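# Ring the tabletop bell by pressing its button

## Task

Push the bell's button down to the bottom of its travel briefly, then lift off so it springs back up. The press only counts if the bell is still upright and where it was. If the bell is tipped over or shifted out of position, the task is failed.

## Robot and tools

Robot: two FANUC CRX-5iA style arms, left_arm and right_arm, each ending in a two-finger parallel gripper (gap 0 to 50 mm). Scene frame: origin at table-top height, halfway between the nominal bases; +x points out over the table, +z up, left_arm on the +y side (arm names do not match image sides). Calibrated bases: left_arm at (+0.019, +0.341, 0) m, right_arm at (+0.025, -0.342, 0) m, both nearly unrotated. A camera stand sits behind the arms.

Frames: every hand pose, velocity and Hand target in a result is in that arm's own base frame. Offsets you command are taken along the current Hand target's own axes. On the gripper, +z is the direction the fingers point, and the fingers open and close along x. end_effector_position is the spot between the pads; fingertips lie 17.5 mm further along +z. A block about 10 cm long juts out toward the gripper's -y and rotates with it.

Row layout (shared by execute_actions and move): 18 numbers, each in [-1, 1], always for both arms: left dx, dy, dz, rx, ry, rz, gripper position, force_limit, speed, then the same nine for the right arm. dx..rz are an offset, not a pose: distance from the Hand target held when the action or move began, along its axes. 1.0 equals 0.6 m for dx/dy/dz and 180 degrees for the rotation vector rx/ry/rz. An arm that should stay put gets six zeros. Gripper numbers are absolute: position +1 fully open, about -0.65 pads meet, -1 closes until blocked; force_limit -1/0/+1 is about 20/102/185 N per pad; speed -1/0/+1 is 20/85/150 mm/s. Both start at +1. To leave a gripper unchanged, resend its last three numbers; 0 is a real command.

execute_actions(actions, cameras): actions is a list of actions; each action is a list of up to 15 rows, one per 1/30 s step, padded with its last row to 15 steps (0.5 s). Every row in an action is measured from that action's start, and a new action starts from the updated Hand target, so a repeated offset adds up. An empty list returns state plus all camera images. cameras: names, ["all"], or []; a wrong name voids the call.

move(target, speed, blend, blocking, cameras): target is one 18-number row or a list of up to 15; all rows are offsets from the same starting Hand targets. The grippers travel straight lines, ending together, at least 0.5 s, capped at 10 s. speed is path top speed in m/s, 0.002 to 1 (default 0.25; rotation up to twice that in rad/s), one value or one per target. blend in metres rounds corners; 0 stops at each point. blocking=false returns after about 0.5 s while motion continues. Paths do not avoid obstacles or the other arm. The result adds a move: line with an ending such as done, off_target, moving, held or fault, and limits such as paced (pose clipped) or held (steps withheld by a check). done means at rest within 3 mm and 2 degrees; neither done nor off_target tells you whether contact occurred.

wait(seconds 0 to 10) lets time pass with commands held. stop brakes a running move. zoom_image(camera, region [x0, y0, x1, y1] in pixels, at most 504 by 504) enlarges part of the newest image from cam_left_wrist or cam_right_wrist (each 896x504). read_manual gives licence texts only. finished_scene(scene) ends the current scene irreversibly; use it only once the bell has been rung and left upright.

Controller behaviour: each step the commanded pose is clipped to within 70 mm and 16 degrees of the measured gripper pose, then joints follow by damped IK. The gripper may stop short of its Hand target; the next command, even zeros, pursues it again, and a remaining gap can be sent as an offset. To release a push, command the target back past the gripper.

Reading results: Hand target, end_effector_position (m) and quat_wxyz per arm; joint velocities ("within noise" means still); Flange force along gripper x y z, noisy, and including touches anywhere on the arm; object_status 0 moving, 1 blocked while opening, 2 blocked while closing (a grip), 3 reached position or pads met; position_measured in counts, gap about (250 - counts) x 0.202 mm. Action calls also list positions at some steps.

Hazards: the arms are stiff, so aiming even slightly beyond a firm surface can trip a fault. A joint torque over its limit (150 N m for the three large joints, 37.6 N m for the wrist joints) or 150 N of outside force stops that arm for 10 s. Overheated motors, from stretched poses, loads or pushing at unreachable targets, brake an arm for 30 s or more. The two arms must not collide or squeeze each other. For the bell: approach from above slowly, press straight down along the button axis just far enough to bottom it, then lift clear; never strike or drag the bell, and keep everything on the table.

Each tool is called after "Emit:" as name([rows], argument=value, ...), one row to a line, values as JSON.

## Session

Emit:
execute_actions(actions=[])

Scene clock: 0.00 s.
left_arm: end_effector_position=(+0.4856, -0.3003, +0.3757) position_measured=3 object_status=3 end_effector_quat_wxyz=(-0.085, +0.863, +0.467, +0.172) | right_arm: end_effector_position=(+0.5708, -0.2185, +0.3825) position_measured=3 object_status=3 end_effector_quat_wxyz=(+0.459, +0.162, +0.669, -0.562)
Joint positions: left_arm=[-0.551 0.352 0.697 -0.403 -1.866 -0.156] | right_arm=[0.053 0.126 -0.681 1.898 -1.341 -0.207]
Joint velocities: within noise
Flange force (N): no reading
Hand target: left_arm +0.4856, -0.3003, +0.3757; -0.085, +0.863, +0.467, +0.172 | right_arm +0.5708, -0.2185, +0.3825; +0.459, +0.162, +0.669, -0.562
Tool commands: left_gripper/position=+1.0 left_gripper/force_limit=+1.0 left_gripper/speed=+1.0 right_gripper/position=+1.0 right_gripper/force_limit=+1.0 right_gripper/speed=+1.0

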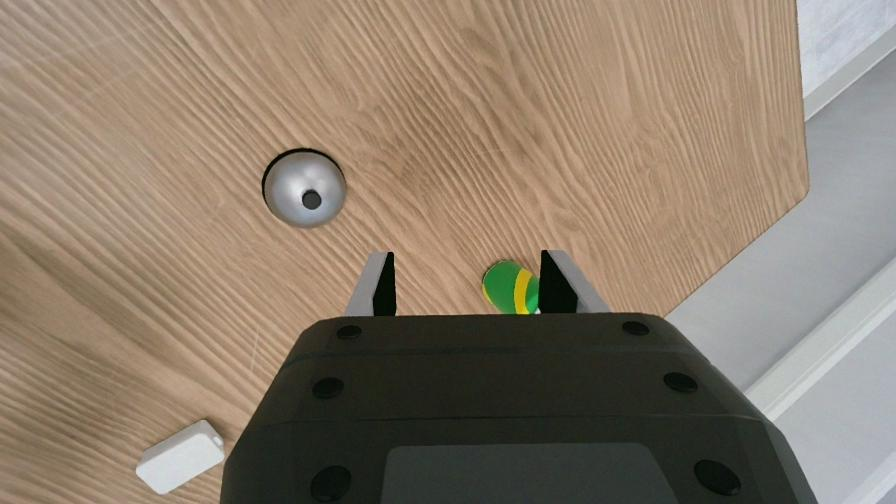

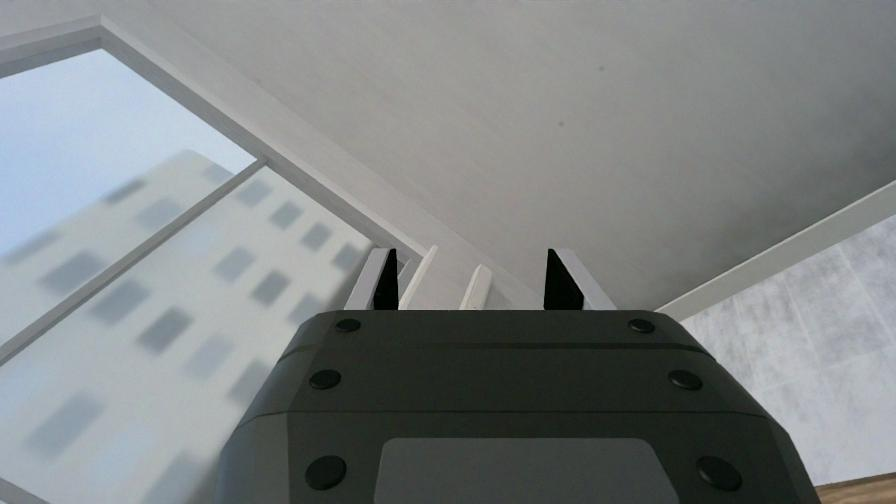

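Emit:
move(target=[-0.139,0.064,0.261,0.0046,-0.1231,0,-0.7,-1,0, 0,0,0,0,0,0,1,1,1], speed=0.3, cameras=["cam_left_wrist"])

Scene clock: 29.33 s.
left_arm: end_effector_position=(+0.5096, -0.3381, +0.1998) position_measured=250 object_status=3 end_effector_quat_wxyz=(+0.000, +0.879, +0.476, -0.001) | right_arm: end_effector_position=(+0.5708, -0.2185, +0.3825) position_measured=3 object_status=3 end_effector_quat_wxyz=(+0.459, +0.162, +0.669, -0.562)
Joint positions: left_arm=[-0.371 0.427 0.325 0.001 -1.469 -0.208] | right_arm=[0.053 0.126 -0.681 1.898 -1.341 -0.207]
Flange force (N): left_arm=[0.2 -10.2 -0.4] | right_arm=[1.0 2.2 1.4]
Hand target: left_arm +0.5096, -0.3381, +0.1998; +0.000, +0.879, +0.476, -0.001 | right_arm +0.5708, -0.2185, +0.3825; +0.459, +0.162, +0.669, -0.562
Off the commanded pose: left_arm 0.000 m, 0 deg | right_arm 0.000 m, 0 deg.
move: done
Images, in order (width x height): cam_left_wrist 896x504.

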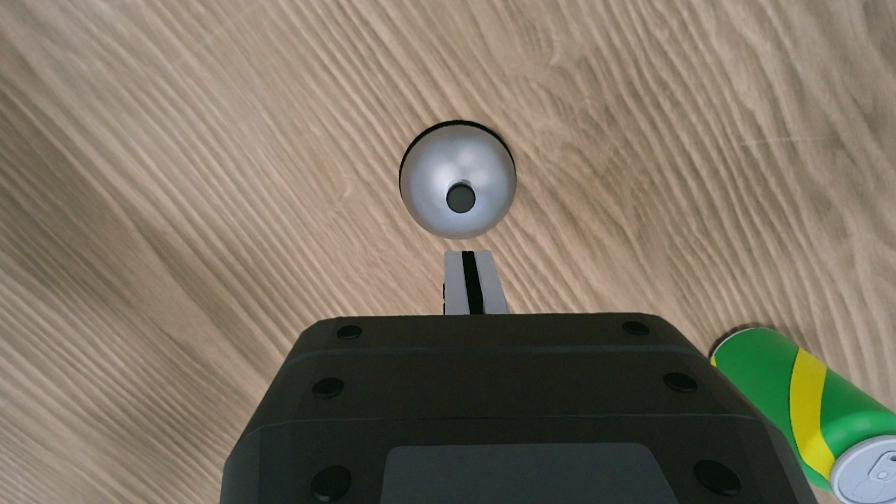

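Emit:
move(target=[0.0033,0,0.1167,0,0,0,-0.7,-1,0, 0,0,0,0,0,0,1,1,1], speed=0.2, cameras=["cam_left_wrist"])

Emit:
zoom_image(camera="cam_left_wrist", region=[368, 130, 568, 330])

Scene clock: 42.63 s.
left_arm: end_effector_position=(+0.5106, -0.3365, +0.1298) position_measured=250 object_status=3 end_effector_quat_wxyz=(+0.000, +0.879, +0.476, -0.001) | right_arm: end_effector_position=(+0.5708, -0.2185, +0.3825) position_measured=3 object_status=3 end_effector_quat_wxyz=(+0.459, +0.162, +0.669, -0.562)
Joint positions: left_arm=[-0.368 0.459 0.204 0.001 -1.317 -0.211] | right_arm=[0.053 0.126 -0.681 1.898 -1.341 -0.207]
Flange force (N): left_arm=[-0.2 -11.3 -0.9] | right_arm=[0.1 3.0 1.5]
Hand target: left_arm +0.5106, -0.3365, +0.1298; +0.000, +0.879, +0.476, -0.001 | right_arm +0.5708, -0.2185, +0.3825; +0.459, +0.162, +0.669, -0.562
Off the commanded pose: left_arm 0.000 m, 0 deg | right_arm 0.000 m, 0 deg.
move: done
Images, in order (width x height): cam_left_wrist 896x504.

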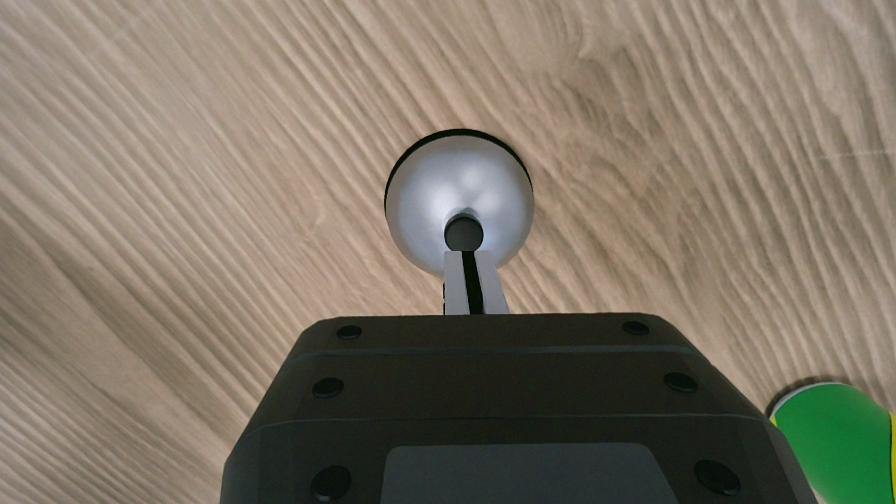

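Scaled by 2.520 from the camera's 896x504 image, which has a finer 1280x720 frame.

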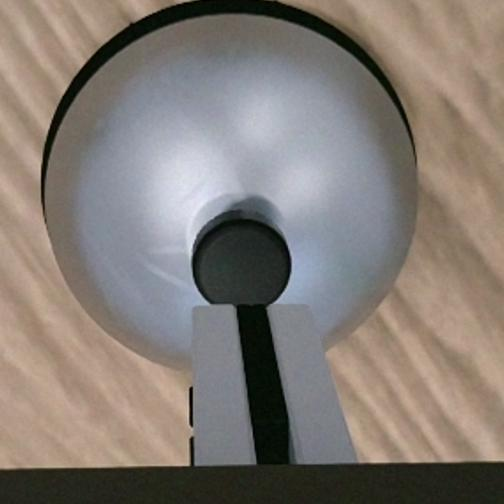

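Emit:
move(target=[0,-0.0033,0.05,0,0,0,-0.7,-1,0, 0,0,0,0,0,0,1,1,1], speed=0.15, cameras=["cam_left_wrist"])

Emit:
zoom_image(camera="cam_left_wrist", region=[368, 130, 568, 330])

Scene clock: 52.90 s.
left_arm: end_effector_position=(+0.5089, -0.3355, +0.0998) position_measured=250 object_status=3 end_effector_quat_wxyz=(+0.000, +0.879, +0.476, -0.001) | right_arm: end_effector_position=(+0.5708, -0.2185, +0.3825) position_measured=3 object_status=3 end_effector_quat_wxyz=(+0.459, +0.162, +0.669, -0.562)
Joint positions: left_arm=[-0.367 0.475 0.154 0.001 -1.251 -0.212] | right_arm=[0.053 0.126 -0.681 1.898 -1.341 -0.207]
Flange force (N): left_arm=[0.2 -10.3 -1.5] | right_arm=[0.3 2.9 1.8]
Hand target: left_arm +0.5089, -0.3355, +0.0998; +0.000, +0.879, +0.476, -0.001 | right_arm +0.5708, -0.2185, +0.3825; +0.459, +0.162, +0.669, -0.562
Off the commanded pose: left_arm 0.000 m, 0 deg | right_arm 0.000 m, 0 deg.
move: done
Images, in order (width x height): cam_left_wrist 896x504.

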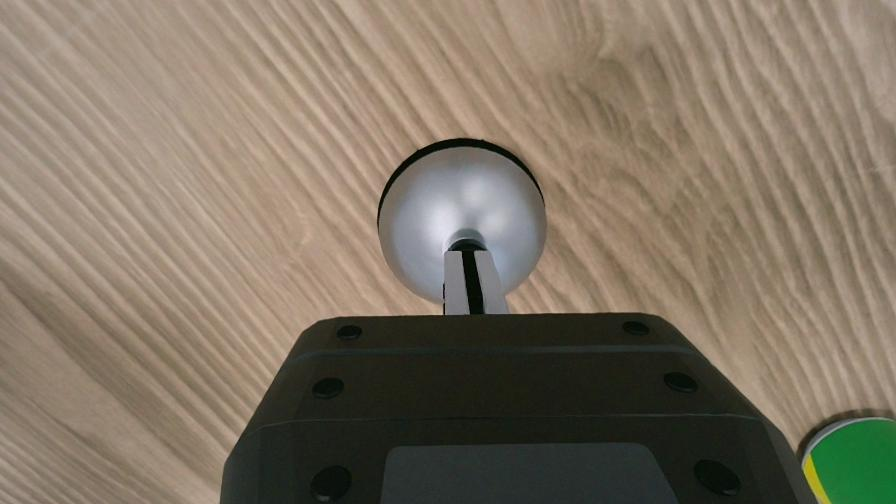

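Scaled by 2.520 from the camera's 896x504 image, which has a finer 1280x720 frame.

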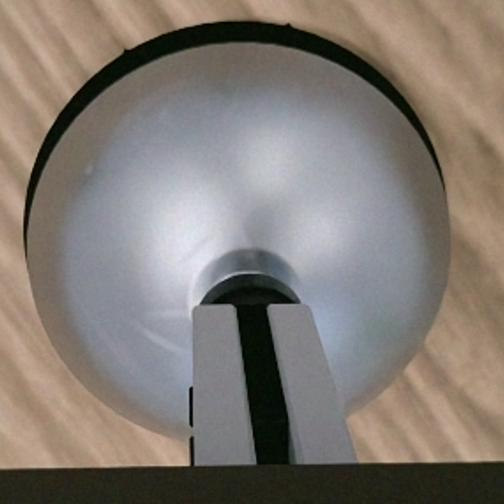

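Emit:
move(target=[0,0,0.02,0,0,0,-0.7,-1,0, 0,0,0,0,0,0,1,1,1], speed=0.05)

Emit:
move(target=[0,0,0.003,0,0,0,-0.7,-1,0, 0,0,0,0,0,0,1,1,1], speed=0.02, cameras=["cam_left_wrist"])

Emit:
zoom_image(camera="cam_left_wrist", region=[408, 200, 528, 320])

Scene clock: 63.20 s.
left_arm: end_effector_position=(+0.5089, -0.3355, +0.0878) position_measured=250 object_status=3 end_effector_quat_wxyz=(+0.000, +0.879, +0.476, -0.001) | right_arm: end_effector_position=(+0.5708, -0.2185, +0.3825) position_measured=3 object_status=3 end_effector_quat_wxyz=(+0.459, +0.162, +0.669, -0.562)
Joint positions: left_arm=[-0.367 0.485 0.139 0.002 -1.226 -0.212] | right_arm=[0.053 0.126 -0.681 1.898 -1.341 -0.207]
Flange force (N): left_arm=[-0.4 -9.6 -2.3] | right_arm=[-0.3 3.4 1.4]
Hand target: left_arm +0.5088, -0.3355, +0.0878; +0.000, +0.879, +0.476, -0.001 | right_arm +0.5708, -0.2185, +0.3825; +0.459, +0.162, +0.669, -0.562
Off the commanded pose: left_arm 0.000 m, 0 deg | right_arm 0.000 m, 0 deg.
move: done

Scene clock: 63.90 s.
left_arm: end_effector_position=(+0.5089, -0.3355, +0.0860) position_measured=250 object_status=3 end_effector_quat_wxyz=(+0.000, +0.879, +0.476, -0.001) | right_arm: end_effector_position=(+0.5708, -0.2185, +0.3825) position_measured=3 object_status=3 end_effector_quat_wxyz=(+0.459, +0.162, +0.669, -0.562)
Joint positions: left_arm=[-0.367 0.486 0.137 0.002 -1.222 -0.212] | right_arm=[0.053 0.126 -0.681 1.898 -1.341 -0.207]
Flange force (N): left_arm=[-0.4 -8.9 -2.4] | right_arm=[0.3 2.9 0.9]
Hand target: left_arm +0.5088, -0.3355, +0.0860; +0.000, +0.879, +0.476, -0.001 | right_arm +0.5708, -0.2185, +0.3825; +0.459, +0.162, +0.669, -0.562
Off the commanded pose: left_arm 0.000 m, 0 deg | right_arm 0.000 m, 0 deg.
move: done
Images, in order (width x height): cam_left_wrist 896x504.

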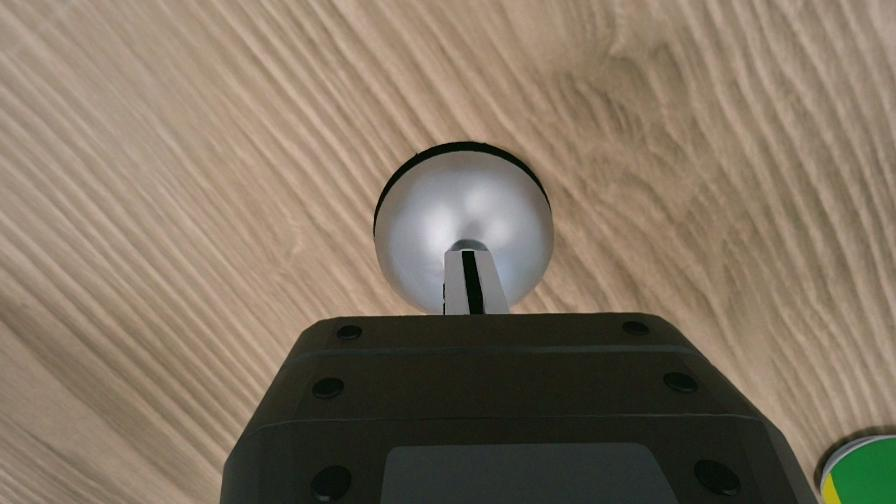

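Scaled by 4.200 from the camera's 896x504 image, which has a finer 1280x720 frame.

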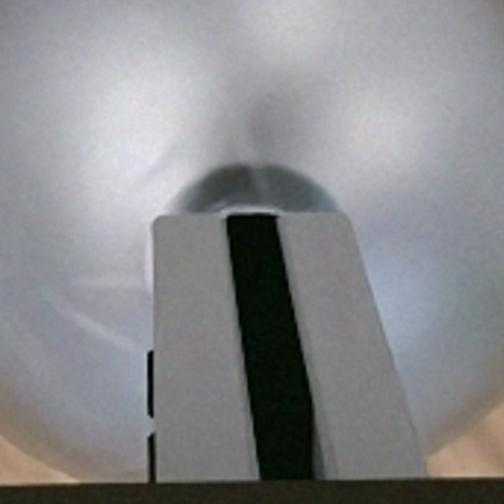

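Emit:
move(target=[0,0,0.003,0,0,0,-0.7,-1,0, 0,0,0,0,0,0,1,1,1], speed=0.02)

Emit:
move(target=[0,0,0.003,0,0,0,-0.7,-1,0, 0,0,0,0,0,0,1,1,1], speed=0.02)

Emit:
move(target=[0,0,0.0025,0,0,0,-0.7,-1,0, 0,0,0,0,0,0,1,1,1], speed=0.02)

Scene clock: 68.90 s.
left_arm: end_effector_position=(+0.5088, -0.3355, +0.0842) position_measured=250 object_status=3 end_effector_quat_wxyz=(+0.000, +0.879, +0.476, -0.001) | right_arm: end_effector_position=(+0.5708, -0.2185, +0.3825) position_measured=3 object_status=3 end_effector_quat_wxyz=(+0.459, +0.162, +0.669, -0.562)
Joint positions: left_arm=[-0.367 0.488 0.134 0.002 -1.219 -0.212] | right_arm=[0.053 0.126 -0.681 1.898 -1.341 -0.207]
Flange force (N): left_arm=[-0.1 -9.7 -4.0] | right_arm=[0.7 2.4 0.6]
Hand target: left_arm +0.5088, -0.3355, +0.0842; +0.000, +0.879, +0.476, -0.001 | right_arm +0.5708, -0.2185, +0.3825; +0.459, +0.162, +0.669, -0.562
Off the commanded pose: left_arm 0.000 m, 0 deg | right_arm 0.000 m, 0 deg.
move: done

Scene clock: 69.60 s.
left_arm: end_effector_position=(+0.5088, -0.3355, +0.0824) position_measured=250 object_status=3 end_effector_quat_wxyz=(+0.000, +0.879, +0.476, -0.001) | right_arm: end_effector_position=(+0.5708, -0.2185, +0.3825) position_measured=3 object_status=3 end_effector_quat_wxyz=(+0.459, +0.162, +0.669, -0.562)
Joint positions: left_arm=[-0.367 0.489 0.132 0.002 -1.215 -0.212] | right_arm=[0.053 0.126 -0.681 1.898 -1.341 -0.207]
Flange force (N): left_arm=[0.4 -9.2 -5.1] | right_arm=[1.3 2.1 1.9]
Hand target: left_arm +0.5088, -0.3355, +0.0824; +0.000, +0.879, +0.476, -0.001 | right_arm +0.5708, -0.2185, +0.3825; +0.459, +0.162, +0.669, -0.562
Off the commanded pose: left_arm 0.000 m, 0 deg | right_arm 0.000 m, 0 deg.
move: done

Scene clock: 70.30 s.
left_arm: end_effector_position=(+0.5088, -0.3355, +0.0809) position_measured=250 object_status=3 end_effector_quat_wxyz=(+0.000, +0.879, +0.476, -0.001) | right_arm: end_effector_position=(+0.5708, -0.2185, +0.3825) position_measured=3 object_status=3 end_effector_quat_wxyz=(+0.459, +0.162, +0.669, -0.562)
Joint positions: left_arm=[-0.367 0.49 0.131 0.002 -1.212 -0.212] | right_arm=[0.053 0.126 -0.681 1.898 -1.341 -0.207]
Flange force (N): left_arm=[1.2 -11.5 -14.6] | right_arm=[0.8 2.5 1.1]
Hand target: left_arm +0.5088, -0.3355, +0.0809; +0.000, +0.879, +0.476, -0.001 | right_arm +0.5708, -0.2185, +0.3825; +0.459, +0.162, +0.669, -0.562
Off the commanded pose: left_arm 0.000 m, 0 deg | right_arm 0.000 m, 0 deg.
move: done

Emit:
move(target=[0,0,0.0015,0,0,0,-0.7,-1,0, 0,0,0,0,0,0,1,1,1], speed=0.02, cameras=["cam_left_wrist"])

Emit:
zoom_image(camera="cam_left_wrist", region=[408, 200, 528, 320])

Scene clock: 74.03 s.
left_arm: end_effector_position=(+0.5089, -0.3355, +0.0801) position_measured=250 object_status=3 end_effector_quat_wxyz=(+0.000, +0.879, +0.476, -0.001) | right_arm: end_effector_position=(+0.5708, -0.2185, +0.3825) position_measured=3 object_status=3 end_effector_quat_wxyz=(+0.459, +0.162, +0.669, -0.562)
Joint positions: left_arm=[-0.367 0.491 0.129 0.002 -1.21 -0.212] | right_arm=[0.053 0.126 -0.681 1.898 -1.341 -0.207]
Flange force (N): left_arm=[3.9 -20.9 -69.3] | right_arm=[0.5 2.6 1.7]
Hand target: left_arm +0.5088, -0.3355, +0.0800; +0.000, +0.879, +0.476, -0.001 | right_arm +0.5708, -0.2185, +0.3825; +0.459, +0.162, +0.669, -0.562
Off the commanded pose: left_arm 0.000 m, 0 deg | right_arm 0.000 m, 0 deg.
move: done
Images, in order (width x height): cam_left_wrist 896x504.

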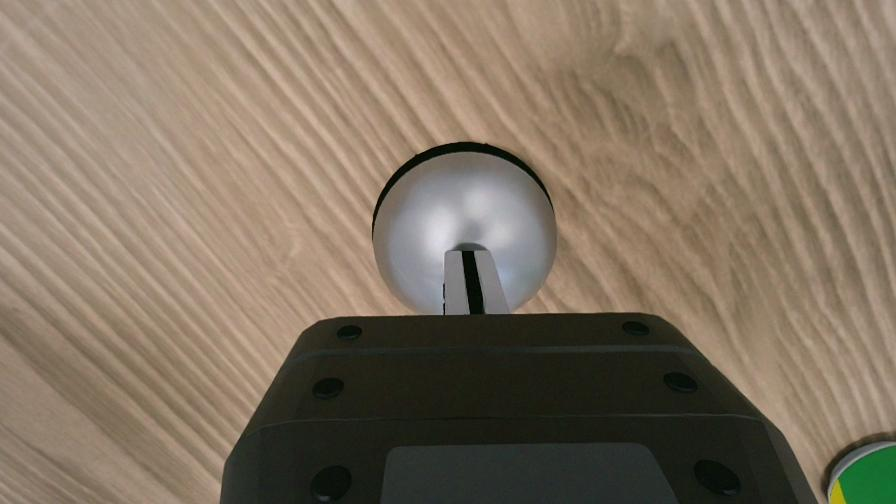

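Scaled by 4.200 from the camera's 896x504 image, which has a finer 1280x720 frame.

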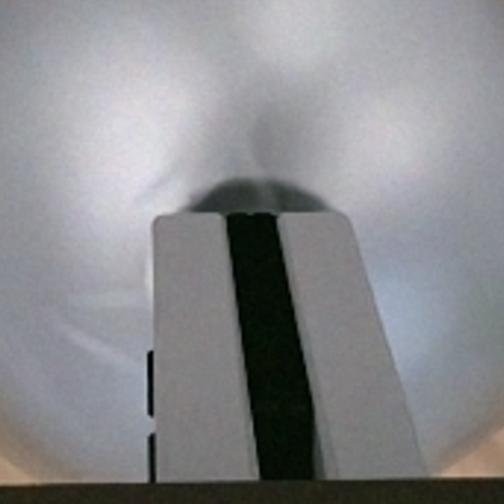

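Emit:
move(target=[0,0,-0.1,0,0,0,-0.7,-1,0, 0,0,0,0,0,0,1,1,1], speed=0.1, cameras=["cam_left_wrist"])

Scene clock: 84.30 s.
left_arm: end_effector_position=(+0.5089, -0.3355, +0.1400) position_measured=250 object_status=3 end_effector_quat_wxyz=(+0.000, +0.879, +0.476, -0.001) | right_arm: end_effector_position=(+0.5708, -0.2185, +0.3825) position_measured=3 object_status=3 end_effector_quat_wxyz=(+0.459, +0.162, +0.669, -0.562)
Joint positions: left_arm=[-0.367 0.448 0.212 0.002 -1.336 -0.212] | right_arm=[0.053 0.126 -0.681 1.898 -1.341 -0.207]
Flange force (N): left_arm=[-0.1 -9.8 -1.1] | right_arm=[0.9 2.8 2.0]
Hand target: left_arm +0.5089, -0.3354, +0.1400; +0.000, +0.879, +0.476, -0.001 | right_arm +0.5708, -0.2185, +0.3825; +0.459, +0.162, +0.669, -0.562
Off the commanded pose: left_arm 0.000 m, 0 deg | right_arm 0.000 m, 0 deg.
move: done
Images, in order (width x height): cam_left_wrist 896x504.

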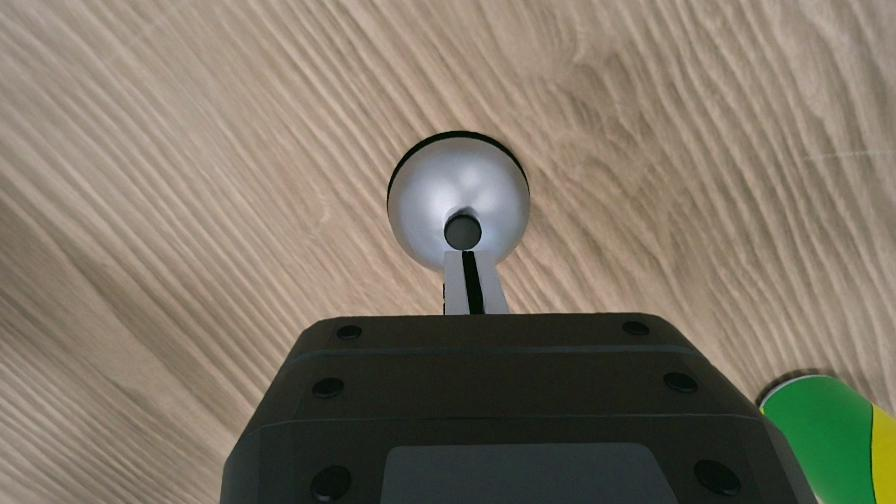

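Bell is upright, in place and its button is back up.

Emit:
finished_scene(scene=1)

The scene is finished: the task was done.


## Next scene

The same job, from a new start.

Emit:
execute_actions(actions=[])

Scene clock: 0.00 s.
left_arm: end_effector_position=(+0.3833, +0.1222, +0.2687) position_measured=3 object_status=3 end_effector_quat_wxyz=(+0.087, -0.386, +0.907, -0.141) | right_arm: end_effector_position=(+0.4409, +0.3950, +0.3287) position_measured=3 object_status=3 end_effector_quat_wxyz=(-0.001, +0.490, +0.866, -0.100)
Joint positions: left_arm=[0.903 -0.257 -0.392 0.336 -1.425 1.425] | right_arm=[0.961 0.573 0.82 0.019 -2.018 -0.413]
Joint velocities: within noise
Flange force (N): no reading
Hand target: left_arm +0.3833, +0.1222, +0.2687; +0.087, -0.386, +0.907, -0.141 | right_arm +0.4409, +0.3950, +0.3287; -0.001, +0.490, +0.866, -0.100
Tool commands: left_gripper/position=+1.0 left_gripper/force_limit=+1.0 left_gripper/speed=+1.0 right_gripper/position=+1.0 right_gripper/force_limit=+1.0 right_gripper/speed=+1.0

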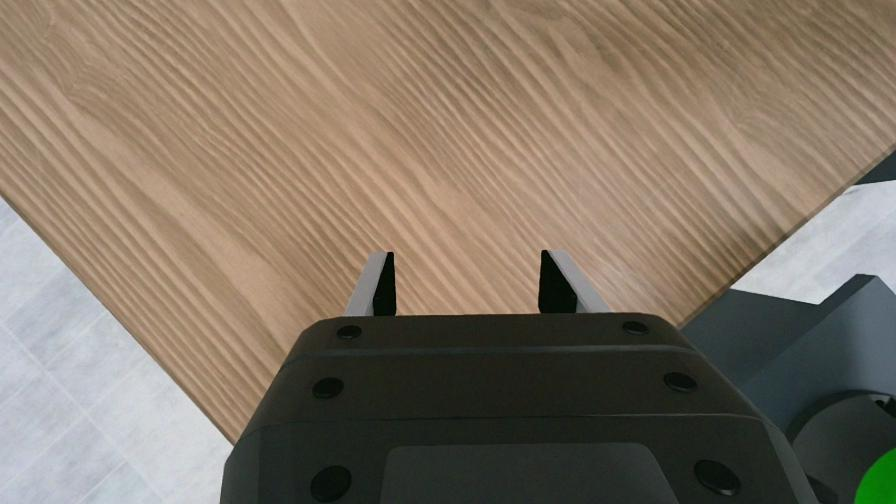

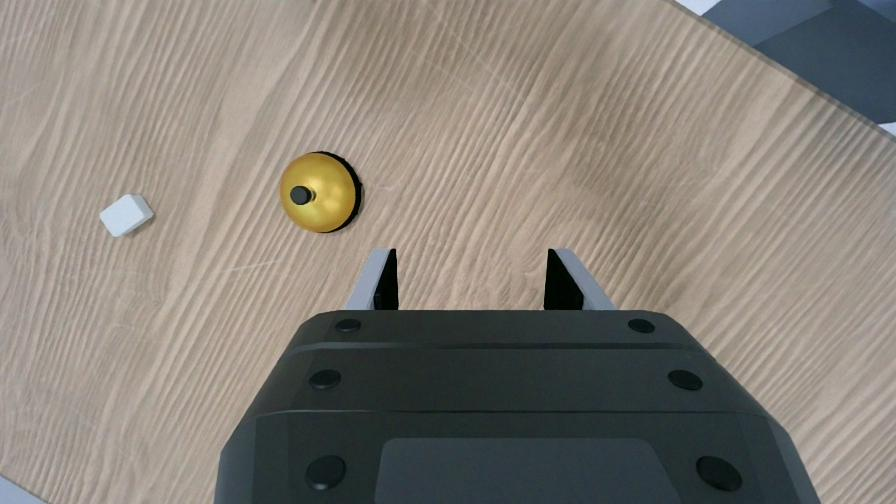

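Emit:
move(target=[0,0,0,0,0,0,1,1,1,-0.2533,0.0265,0.358,-0.0558,0.0308,0,-0.7,-1,0], speed=0.3, cameras=["cam_right_wrist"])

Emit:
zoom_image(camera="cam_right_wrist", region=[368, 130, 568, 330])

Scene clock: 14.63 s.
left_arm: end_effector_position=(+0.3833, +0.1222, +0.2687) position_measured=3 object_status=3 end_effector_quat_wxyz=(+0.087, -0.386, +0.907, -0.141) | right_arm: end_effector_position=(+0.5121, +0.2369, +0.1303) position_measured=251 object_status=3 end_effector_quat_wxyz=(+0.000, +0.492, +0.871, +0.000)
Joint positions: left_arm=[0.903 -0.257 -0.392 0.336 -1.425 1.425] | right_arm=[0.666 0.343 0.045 0.001 -1.273 -0.124]
Flange force (N): left_arm=[5.3 1.7 0.4] | right_arm=[-0.9 4.2 0.6]
Hand target: left_arm +0.3833, +0.1222, +0.2687; +0.087, -0.386, +0.907, -0.141 | right_arm +0.5121, +0.2369, +0.1302; +0.000, +0.492, +0.871, +0.000
Off the commanded pose: left_arm 0.000 m, 0 deg | right_arm 0.000 m, 0 deg.
move: done
Images, in order (width x height): cam_right_wrist 896x504.

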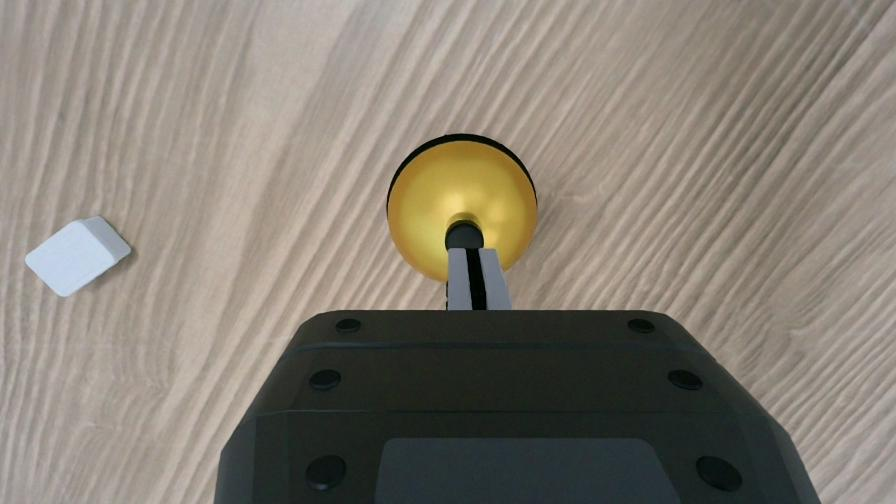

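Scaled by 2.520 from the camera's 896x504 image, which has a finer 1280x720 frame.

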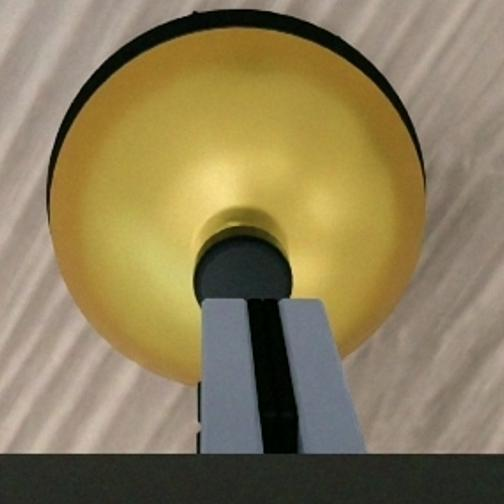

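Emit:
move(target=[0,0,0,0,0,0,1,1,1,-0.0022,0.0017,0.0708,0,0,0,-0.7,-1,0], speed=0.1)

Emit:
move(target=[0,0,0,0,0,0,1,1,1,0,0,0.0045,0,0,0,-0.7,-1,0], speed=0.02)

Emit:
move(target=[0,0,0,0,0,0,1,1,1,0,0,0.003,0,0,0,-0.7,-1,0], speed=0.02, cameras=["cam_right_wrist"])

Emit:
zoom_image(camera="cam_right_wrist", region=[408, 200, 528, 320])

Scene clock: 25.47 s.
left_arm: end_effector_position=(+0.3833, +0.1222, +0.2687) position_measured=3 object_status=3 end_effector_quat_wxyz=(+0.087, -0.386, +0.907, -0.141) | right_arm: end_effector_position=(+0.5137, +0.2363, +0.0877) position_measured=251 object_status=3 end_effector_quat_wxyz=(+0.000, +0.492, +0.871, +0.000)
Joint positions: left_arm=[0.903 -0.257 -0.392 0.336 -1.425 1.425] | right_arm=[0.663 0.381 -0.009 0.001 -1.181 -0.122]
Flange force (N): left_arm=[4.6 1.4 0.4] | right_arm=[-2.1 3.9 -0.1]
Hand target: left_arm +0.3833, +0.1222, +0.2687; +0.087, -0.386, +0.907, -0.141 | right_arm +0.5137, +0.2362, +0.0877; +0.000, +0.492, +0.871, +0.000
Off the commanded pose: left_arm 0.000 m, 0 deg | right_arm 0.000 m, 0 deg.
move: done

Scene clock: 26.17 s.
left_arm: end_effector_position=(+0.3833, +0.1222, +0.2687) position_measured=3 object_status=3 end_effector_quat_wxyz=(+0.087, -0.386, +0.907, -0.141) | right_arm: end_effector_position=(+0.5137, +0.2362, +0.0850) position_measured=251 object_status=3 end_effector_quat_wxyz=(+0.000, +0.492, +0.871, +0.000)
Joint positions: left_arm=[0.903 -0.257 -0.392 0.336 -1.425 1.425] | right_arm=[0.663 0.384 -0.012 0.001 -1.176 -0.122]
Flange force (N): left_arm=[4.8 1.6 -0.1] | right_arm=[-2.0 3.7 0.7]
Hand target: left_arm +0.3833, +0.1222, +0.2687; +0.087, -0.386, +0.907, -0.141 | right_arm +0.5137, +0.2362, +0.0850; +0.000, +0.492, +0.871, +0.000
Off the commanded pose: left_arm 0.000 m, 0 deg | right_arm 0.000 m, 0 deg.
move: done

Scene clock: 26.87 s.
left_arm: end_effector_position=(+0.3833, +0.1222, +0.2687) position_measured=3 object_status=3 end_effector_quat_wxyz=(+0.087, -0.386, +0.907, -0.141) | right_arm: end_effector_position=(+0.5137, +0.2362, +0.0832) position_measured=251 object_status=3 end_effector_quat_wxyz=(+0.000, +0.492, +0.871, +0.000)
Joint positions: left_arm=[0.903 -0.257 -0.392 0.336 -1.425 1.425] | right_arm=[0.663 0.385 -0.014 0.001 -1.172 -0.122]
Flange force (N): left_arm=[5.1 1.4 -0.1] | right_arm=[-2.7 3.8 0.2]
Hand target: left_arm +0.3833, +0.1222, +0.2687; +0.087, -0.386, +0.907, -0.141 | right_arm +0.5137, +0.2362, +0.0832; +0.000, +0.492, +0.871, +0.000
Off the commanded pose: left_arm 0.000 m, 0 deg | right_arm 0.000 m, 0 deg.
move: done
Images, in order (width x height): cam_right_wrist 896x504.

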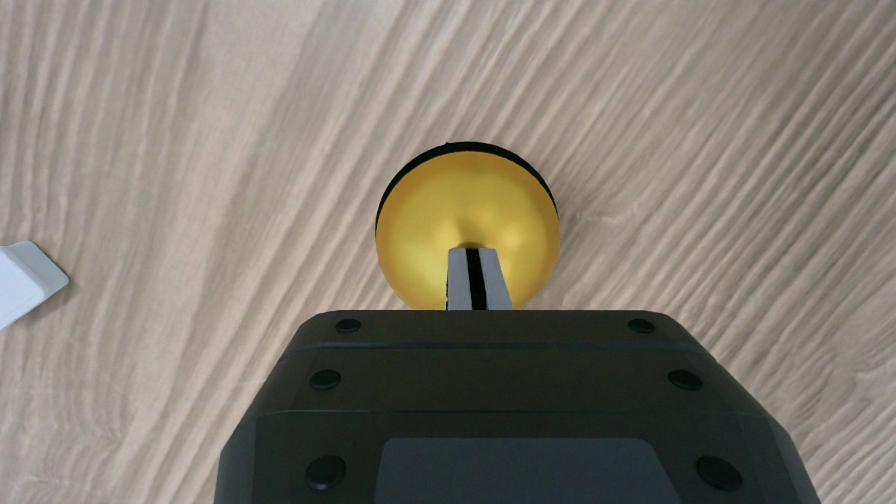

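Scaled by 4.200 from the camera's 896x504 image, which has a finer 1280x720 frame.

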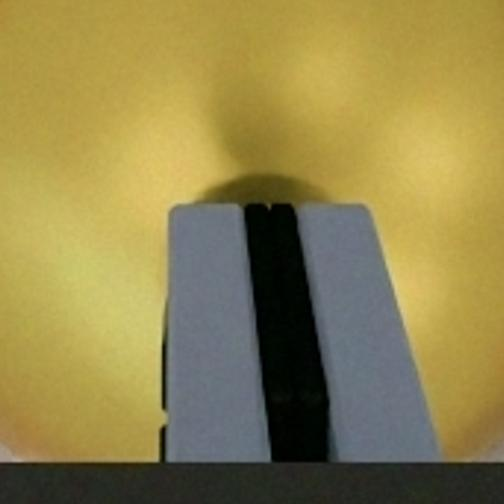

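Emit:
move(target=[0,0,0,0,0,0,1,1,1,0,0,0.003,0,0,0,-0.7,-1,0], speed=0.02)

Emit:
move(target=[0,0,0,0,0,0,1,1,1,0,0,0.002,0,0,0,-0.7,-1,0], speed=0.02)

Scene clock: 29.77 s.
left_arm: end_effector_position=(+0.3833, +0.1222, +0.2687) position_measured=3 object_status=3 end_effector_quat_wxyz=(+0.087, -0.386, +0.907, -0.141) | right_arm: end_effector_position=(+0.5137, +0.2362, +0.0814) position_measured=251 object_status=3 end_effector_quat_wxyz=(+0.000, +0.492, +0.871, +0.000)
Joint positions: left_arm=[0.903 -0.257 -0.392 0.336 -1.425 1.425] | right_arm=[0.663 0.387 -0.016 0.001 -1.168 -0.122]
Flange force (N): left_arm=[4.3 1.1 -0.1] | right_arm=[-1.7 3.4 -2.1]
Hand target: left_arm +0.3833, +0.1222, +0.2687; +0.087, -0.386, +0.907, -0.141 | right_arm +0.5137, +0.2362, +0.0814; +0.000, +0.492, +0.871, +0.000
Off the commanded pose: left_arm 0.000 m, 0 deg | right_arm 0.000 m, 0 deg.
move: done

Scene clock: 30.47 s.
left_arm: end_effector_position=(+0.3833, +0.1222, +0.2687) position_measured=3 object_status=3 end_effector_quat_wxyz=(+0.087, -0.386, +0.907, -0.141) | right_arm: end_effector_position=(+0.5137, +0.2362, +0.0802) position_measured=251 object_status=3 end_effector_quat_wxyz=(+0.000, +0.492, +0.871, +0.000)
Joint positions: left_arm=[0.903 -0.257 -0.392 0.336 -1.425 1.425] | right_arm=[0.663 0.388 -0.018 0.001 -1.165 -0.122]
Flange force (N): left_arm=[5.1 1.5 0.4] | right_arm=[-1.7 1.4 -2.7]
Hand target: left_arm +0.3833, +0.1222, +0.2687; +0.087, -0.386, +0.907, -0.141 | right_arm +0.5137, +0.2362, +0.0802; +0.000, +0.492, +0.871, +0.000
Off the commanded pose: left_arm 0.000 m, 0 deg | right_arm 0.000 m, 0 deg.
move: done

Emit:
move(target=[0,0,0,0,0,0,1,1,1,0,0,0.002,0,0,0,-0.7,-1,0], speed=0.02)

Emit:
move(target=[0,0,0,0,0,0,1,1,1,0,0,0.0015,0,0,0,-0.7,-1,0], speed=0.02)

Scene clock: 34.03 s.
left_arm: end_effector_position=(+0.3833, +0.1222, +0.2687) position_measured=3 object_status=3 end_effector_quat_wxyz=(+0.087, -0.386, +0.907, -0.141) | right_arm: end_effector_position=(+0.5137, +0.2362, +0.0790) position_measured=251 object_status=3 end_effector_quat_wxyz=(+0.000, +0.492, +0.871, +0.000)
Joint positions: left_arm=[0.903 -0.257 -0.392 0.336 -1.425 1.425] | right_arm=[0.663 0.389 -0.019 0.001 -1.163 -0.122]
Flange force (N): left_arm=[5.1 1.1 0.4] | right_arm=[-0.9 2.3 -3.1]
Hand target: left_arm +0.3833, +0.1222, +0.2687; +0.087, -0.386, +0.907, -0.141 | right_arm +0.5137, +0.2362, +0.0790; +0.000, +0.492, +0.871, +0.000
Off the commanded pose: left_arm 0.000 m, 0 deg | right_arm 0.000 m, 0 deg.
move: done

Scene clock: 34.73 s.
left_arm: end_effector_position=(+0.3833, +0.1222, +0.2687) position_measured=3 object_status=3 end_effector_quat_wxyz=(+0.087, -0.386, +0.907, -0.141) | right_arm: end_effector_position=(+0.5137, +0.2362, +0.0782) position_measured=251 object_status=3 end_effector_quat_wxyz=(+0.000, +0.492, +0.871, +0.000)
Joint positions: left_arm=[0.903 -0.257 -0.392 0.336 -1.425 1.425] | right_arm=[0.663 0.39 -0.02 0.001 -1.161 -0.122]
Flange force (N): left_arm=[4.8 1.3 0.1] | right_arm=[1.5 -3.1 -32.1]
Hand target: left_arm +0.3833, +0.1222, +0.2687; +0.087, -0.386, +0.907, -0.141 | right_arm +0.5137, +0.2362, +0.0781; +0.000, +0.492, +0.871, +0.000
Off the commanded pose: left_arm 0.000 m, 0 deg | right_arm 0.000 m, 0 deg.
move: done

Emit:
move(target=[0,0,0,0,0,0,1,1,1,0,0,0.0009,0,0,0,-0.7,-1,0], speed=0.02)

Emit:
move(target=[0,0,0,0,0,0,1,1,1,0,0,-0.1,0,0,0,-0.7,-1,0], speed=0.1, cameras=["cam_right_wrist"])

Scene clock: 39.03 s.
left_arm: end_effector_position=(+0.3833, +0.1222, +0.2687) position_measured=3 object_status=3 end_effector_quat_wxyz=(+0.087, -0.386, +0.907, -0.141) | right_arm: end_effector_position=(+0.5137, +0.2362, +0.0776) position_measured=251 object_status=3 end_effector_quat_wxyz=(+0.000, +0.492, +0.871, +0.000)
Joint positions: left_arm=[0.903 -0.257 -0.392 0.336 -1.425 1.425] | right_arm=[0.663 0.391 -0.021 0.001 -1.16 -0.122]
Flange force (N): left_arm=[4.9 1.6 0.3] | right_arm=[5.1 -14.0 -75.7]
Hand target: left_arm +0.3833, +0.1222, +0.2687; +0.087, -0.386, +0.907, -0.141 | right_arm +0.5137, +0.2362, +0.0776; +0.000, +0.492, +0.871, +0.000
Off the commanded pose: left_arm 0.000 m, 0 deg | right_arm 0.000 m, 0 deg.
move: done

Scene clock: 39.97 s.
left_arm: end_effector_position=(+0.3833, +0.1222, +0.2687) position_measured=3 object_status=3 end_effector_quat_wxyz=(+0.087, -0.386, +0.907, -0.141) | right_arm: end_effector_position=(+0.5137, +0.2362, +0.1376) position_measured=251 object_status=3 end_effector_quat_wxyz=(+0.000, +0.492, +0.871, +0.000)
Joint positions: left_arm=[0.903 -0.257 -0.392 0.336 -1.425 1.425] | right_arm=[0.664 0.341 0.06 0.001 -1.29 -0.122]
Flange force (N): left_arm=[4.5 0.7 0.0] | right_arm=[-2.5 3.8 -0.4]
Hand target: left_arm +0.3833, +0.1222, +0.2687; +0.087, -0.386, +0.907, -0.141 | right_arm +0.5137, +0.2363, +0.1376; +0.000, +0.492, +0.871, +0.000
Off the commanded pose: left_arm 0.000 m, 0 deg | right_arm 0.000 m, 0 deg.
move: done
Images, in order (width x height): cam_right_wrist 896x504.

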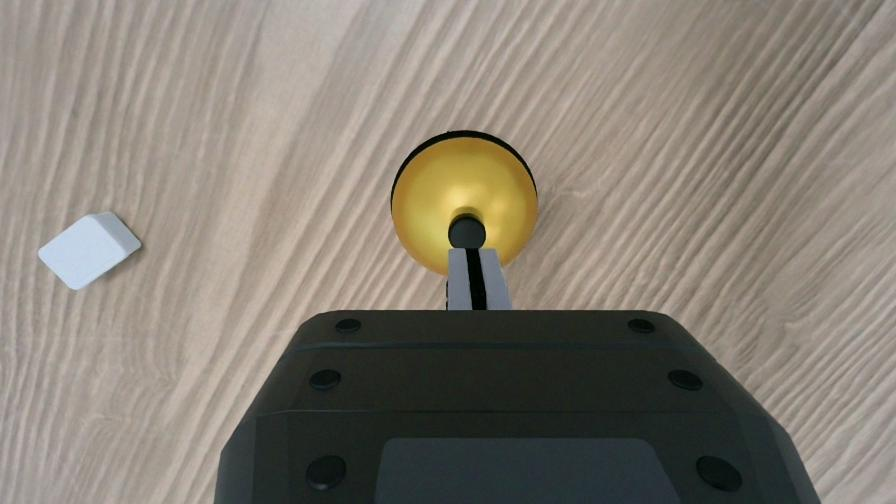

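Emit:
finished_scene(scene=2)

The scene is finished: the task was done.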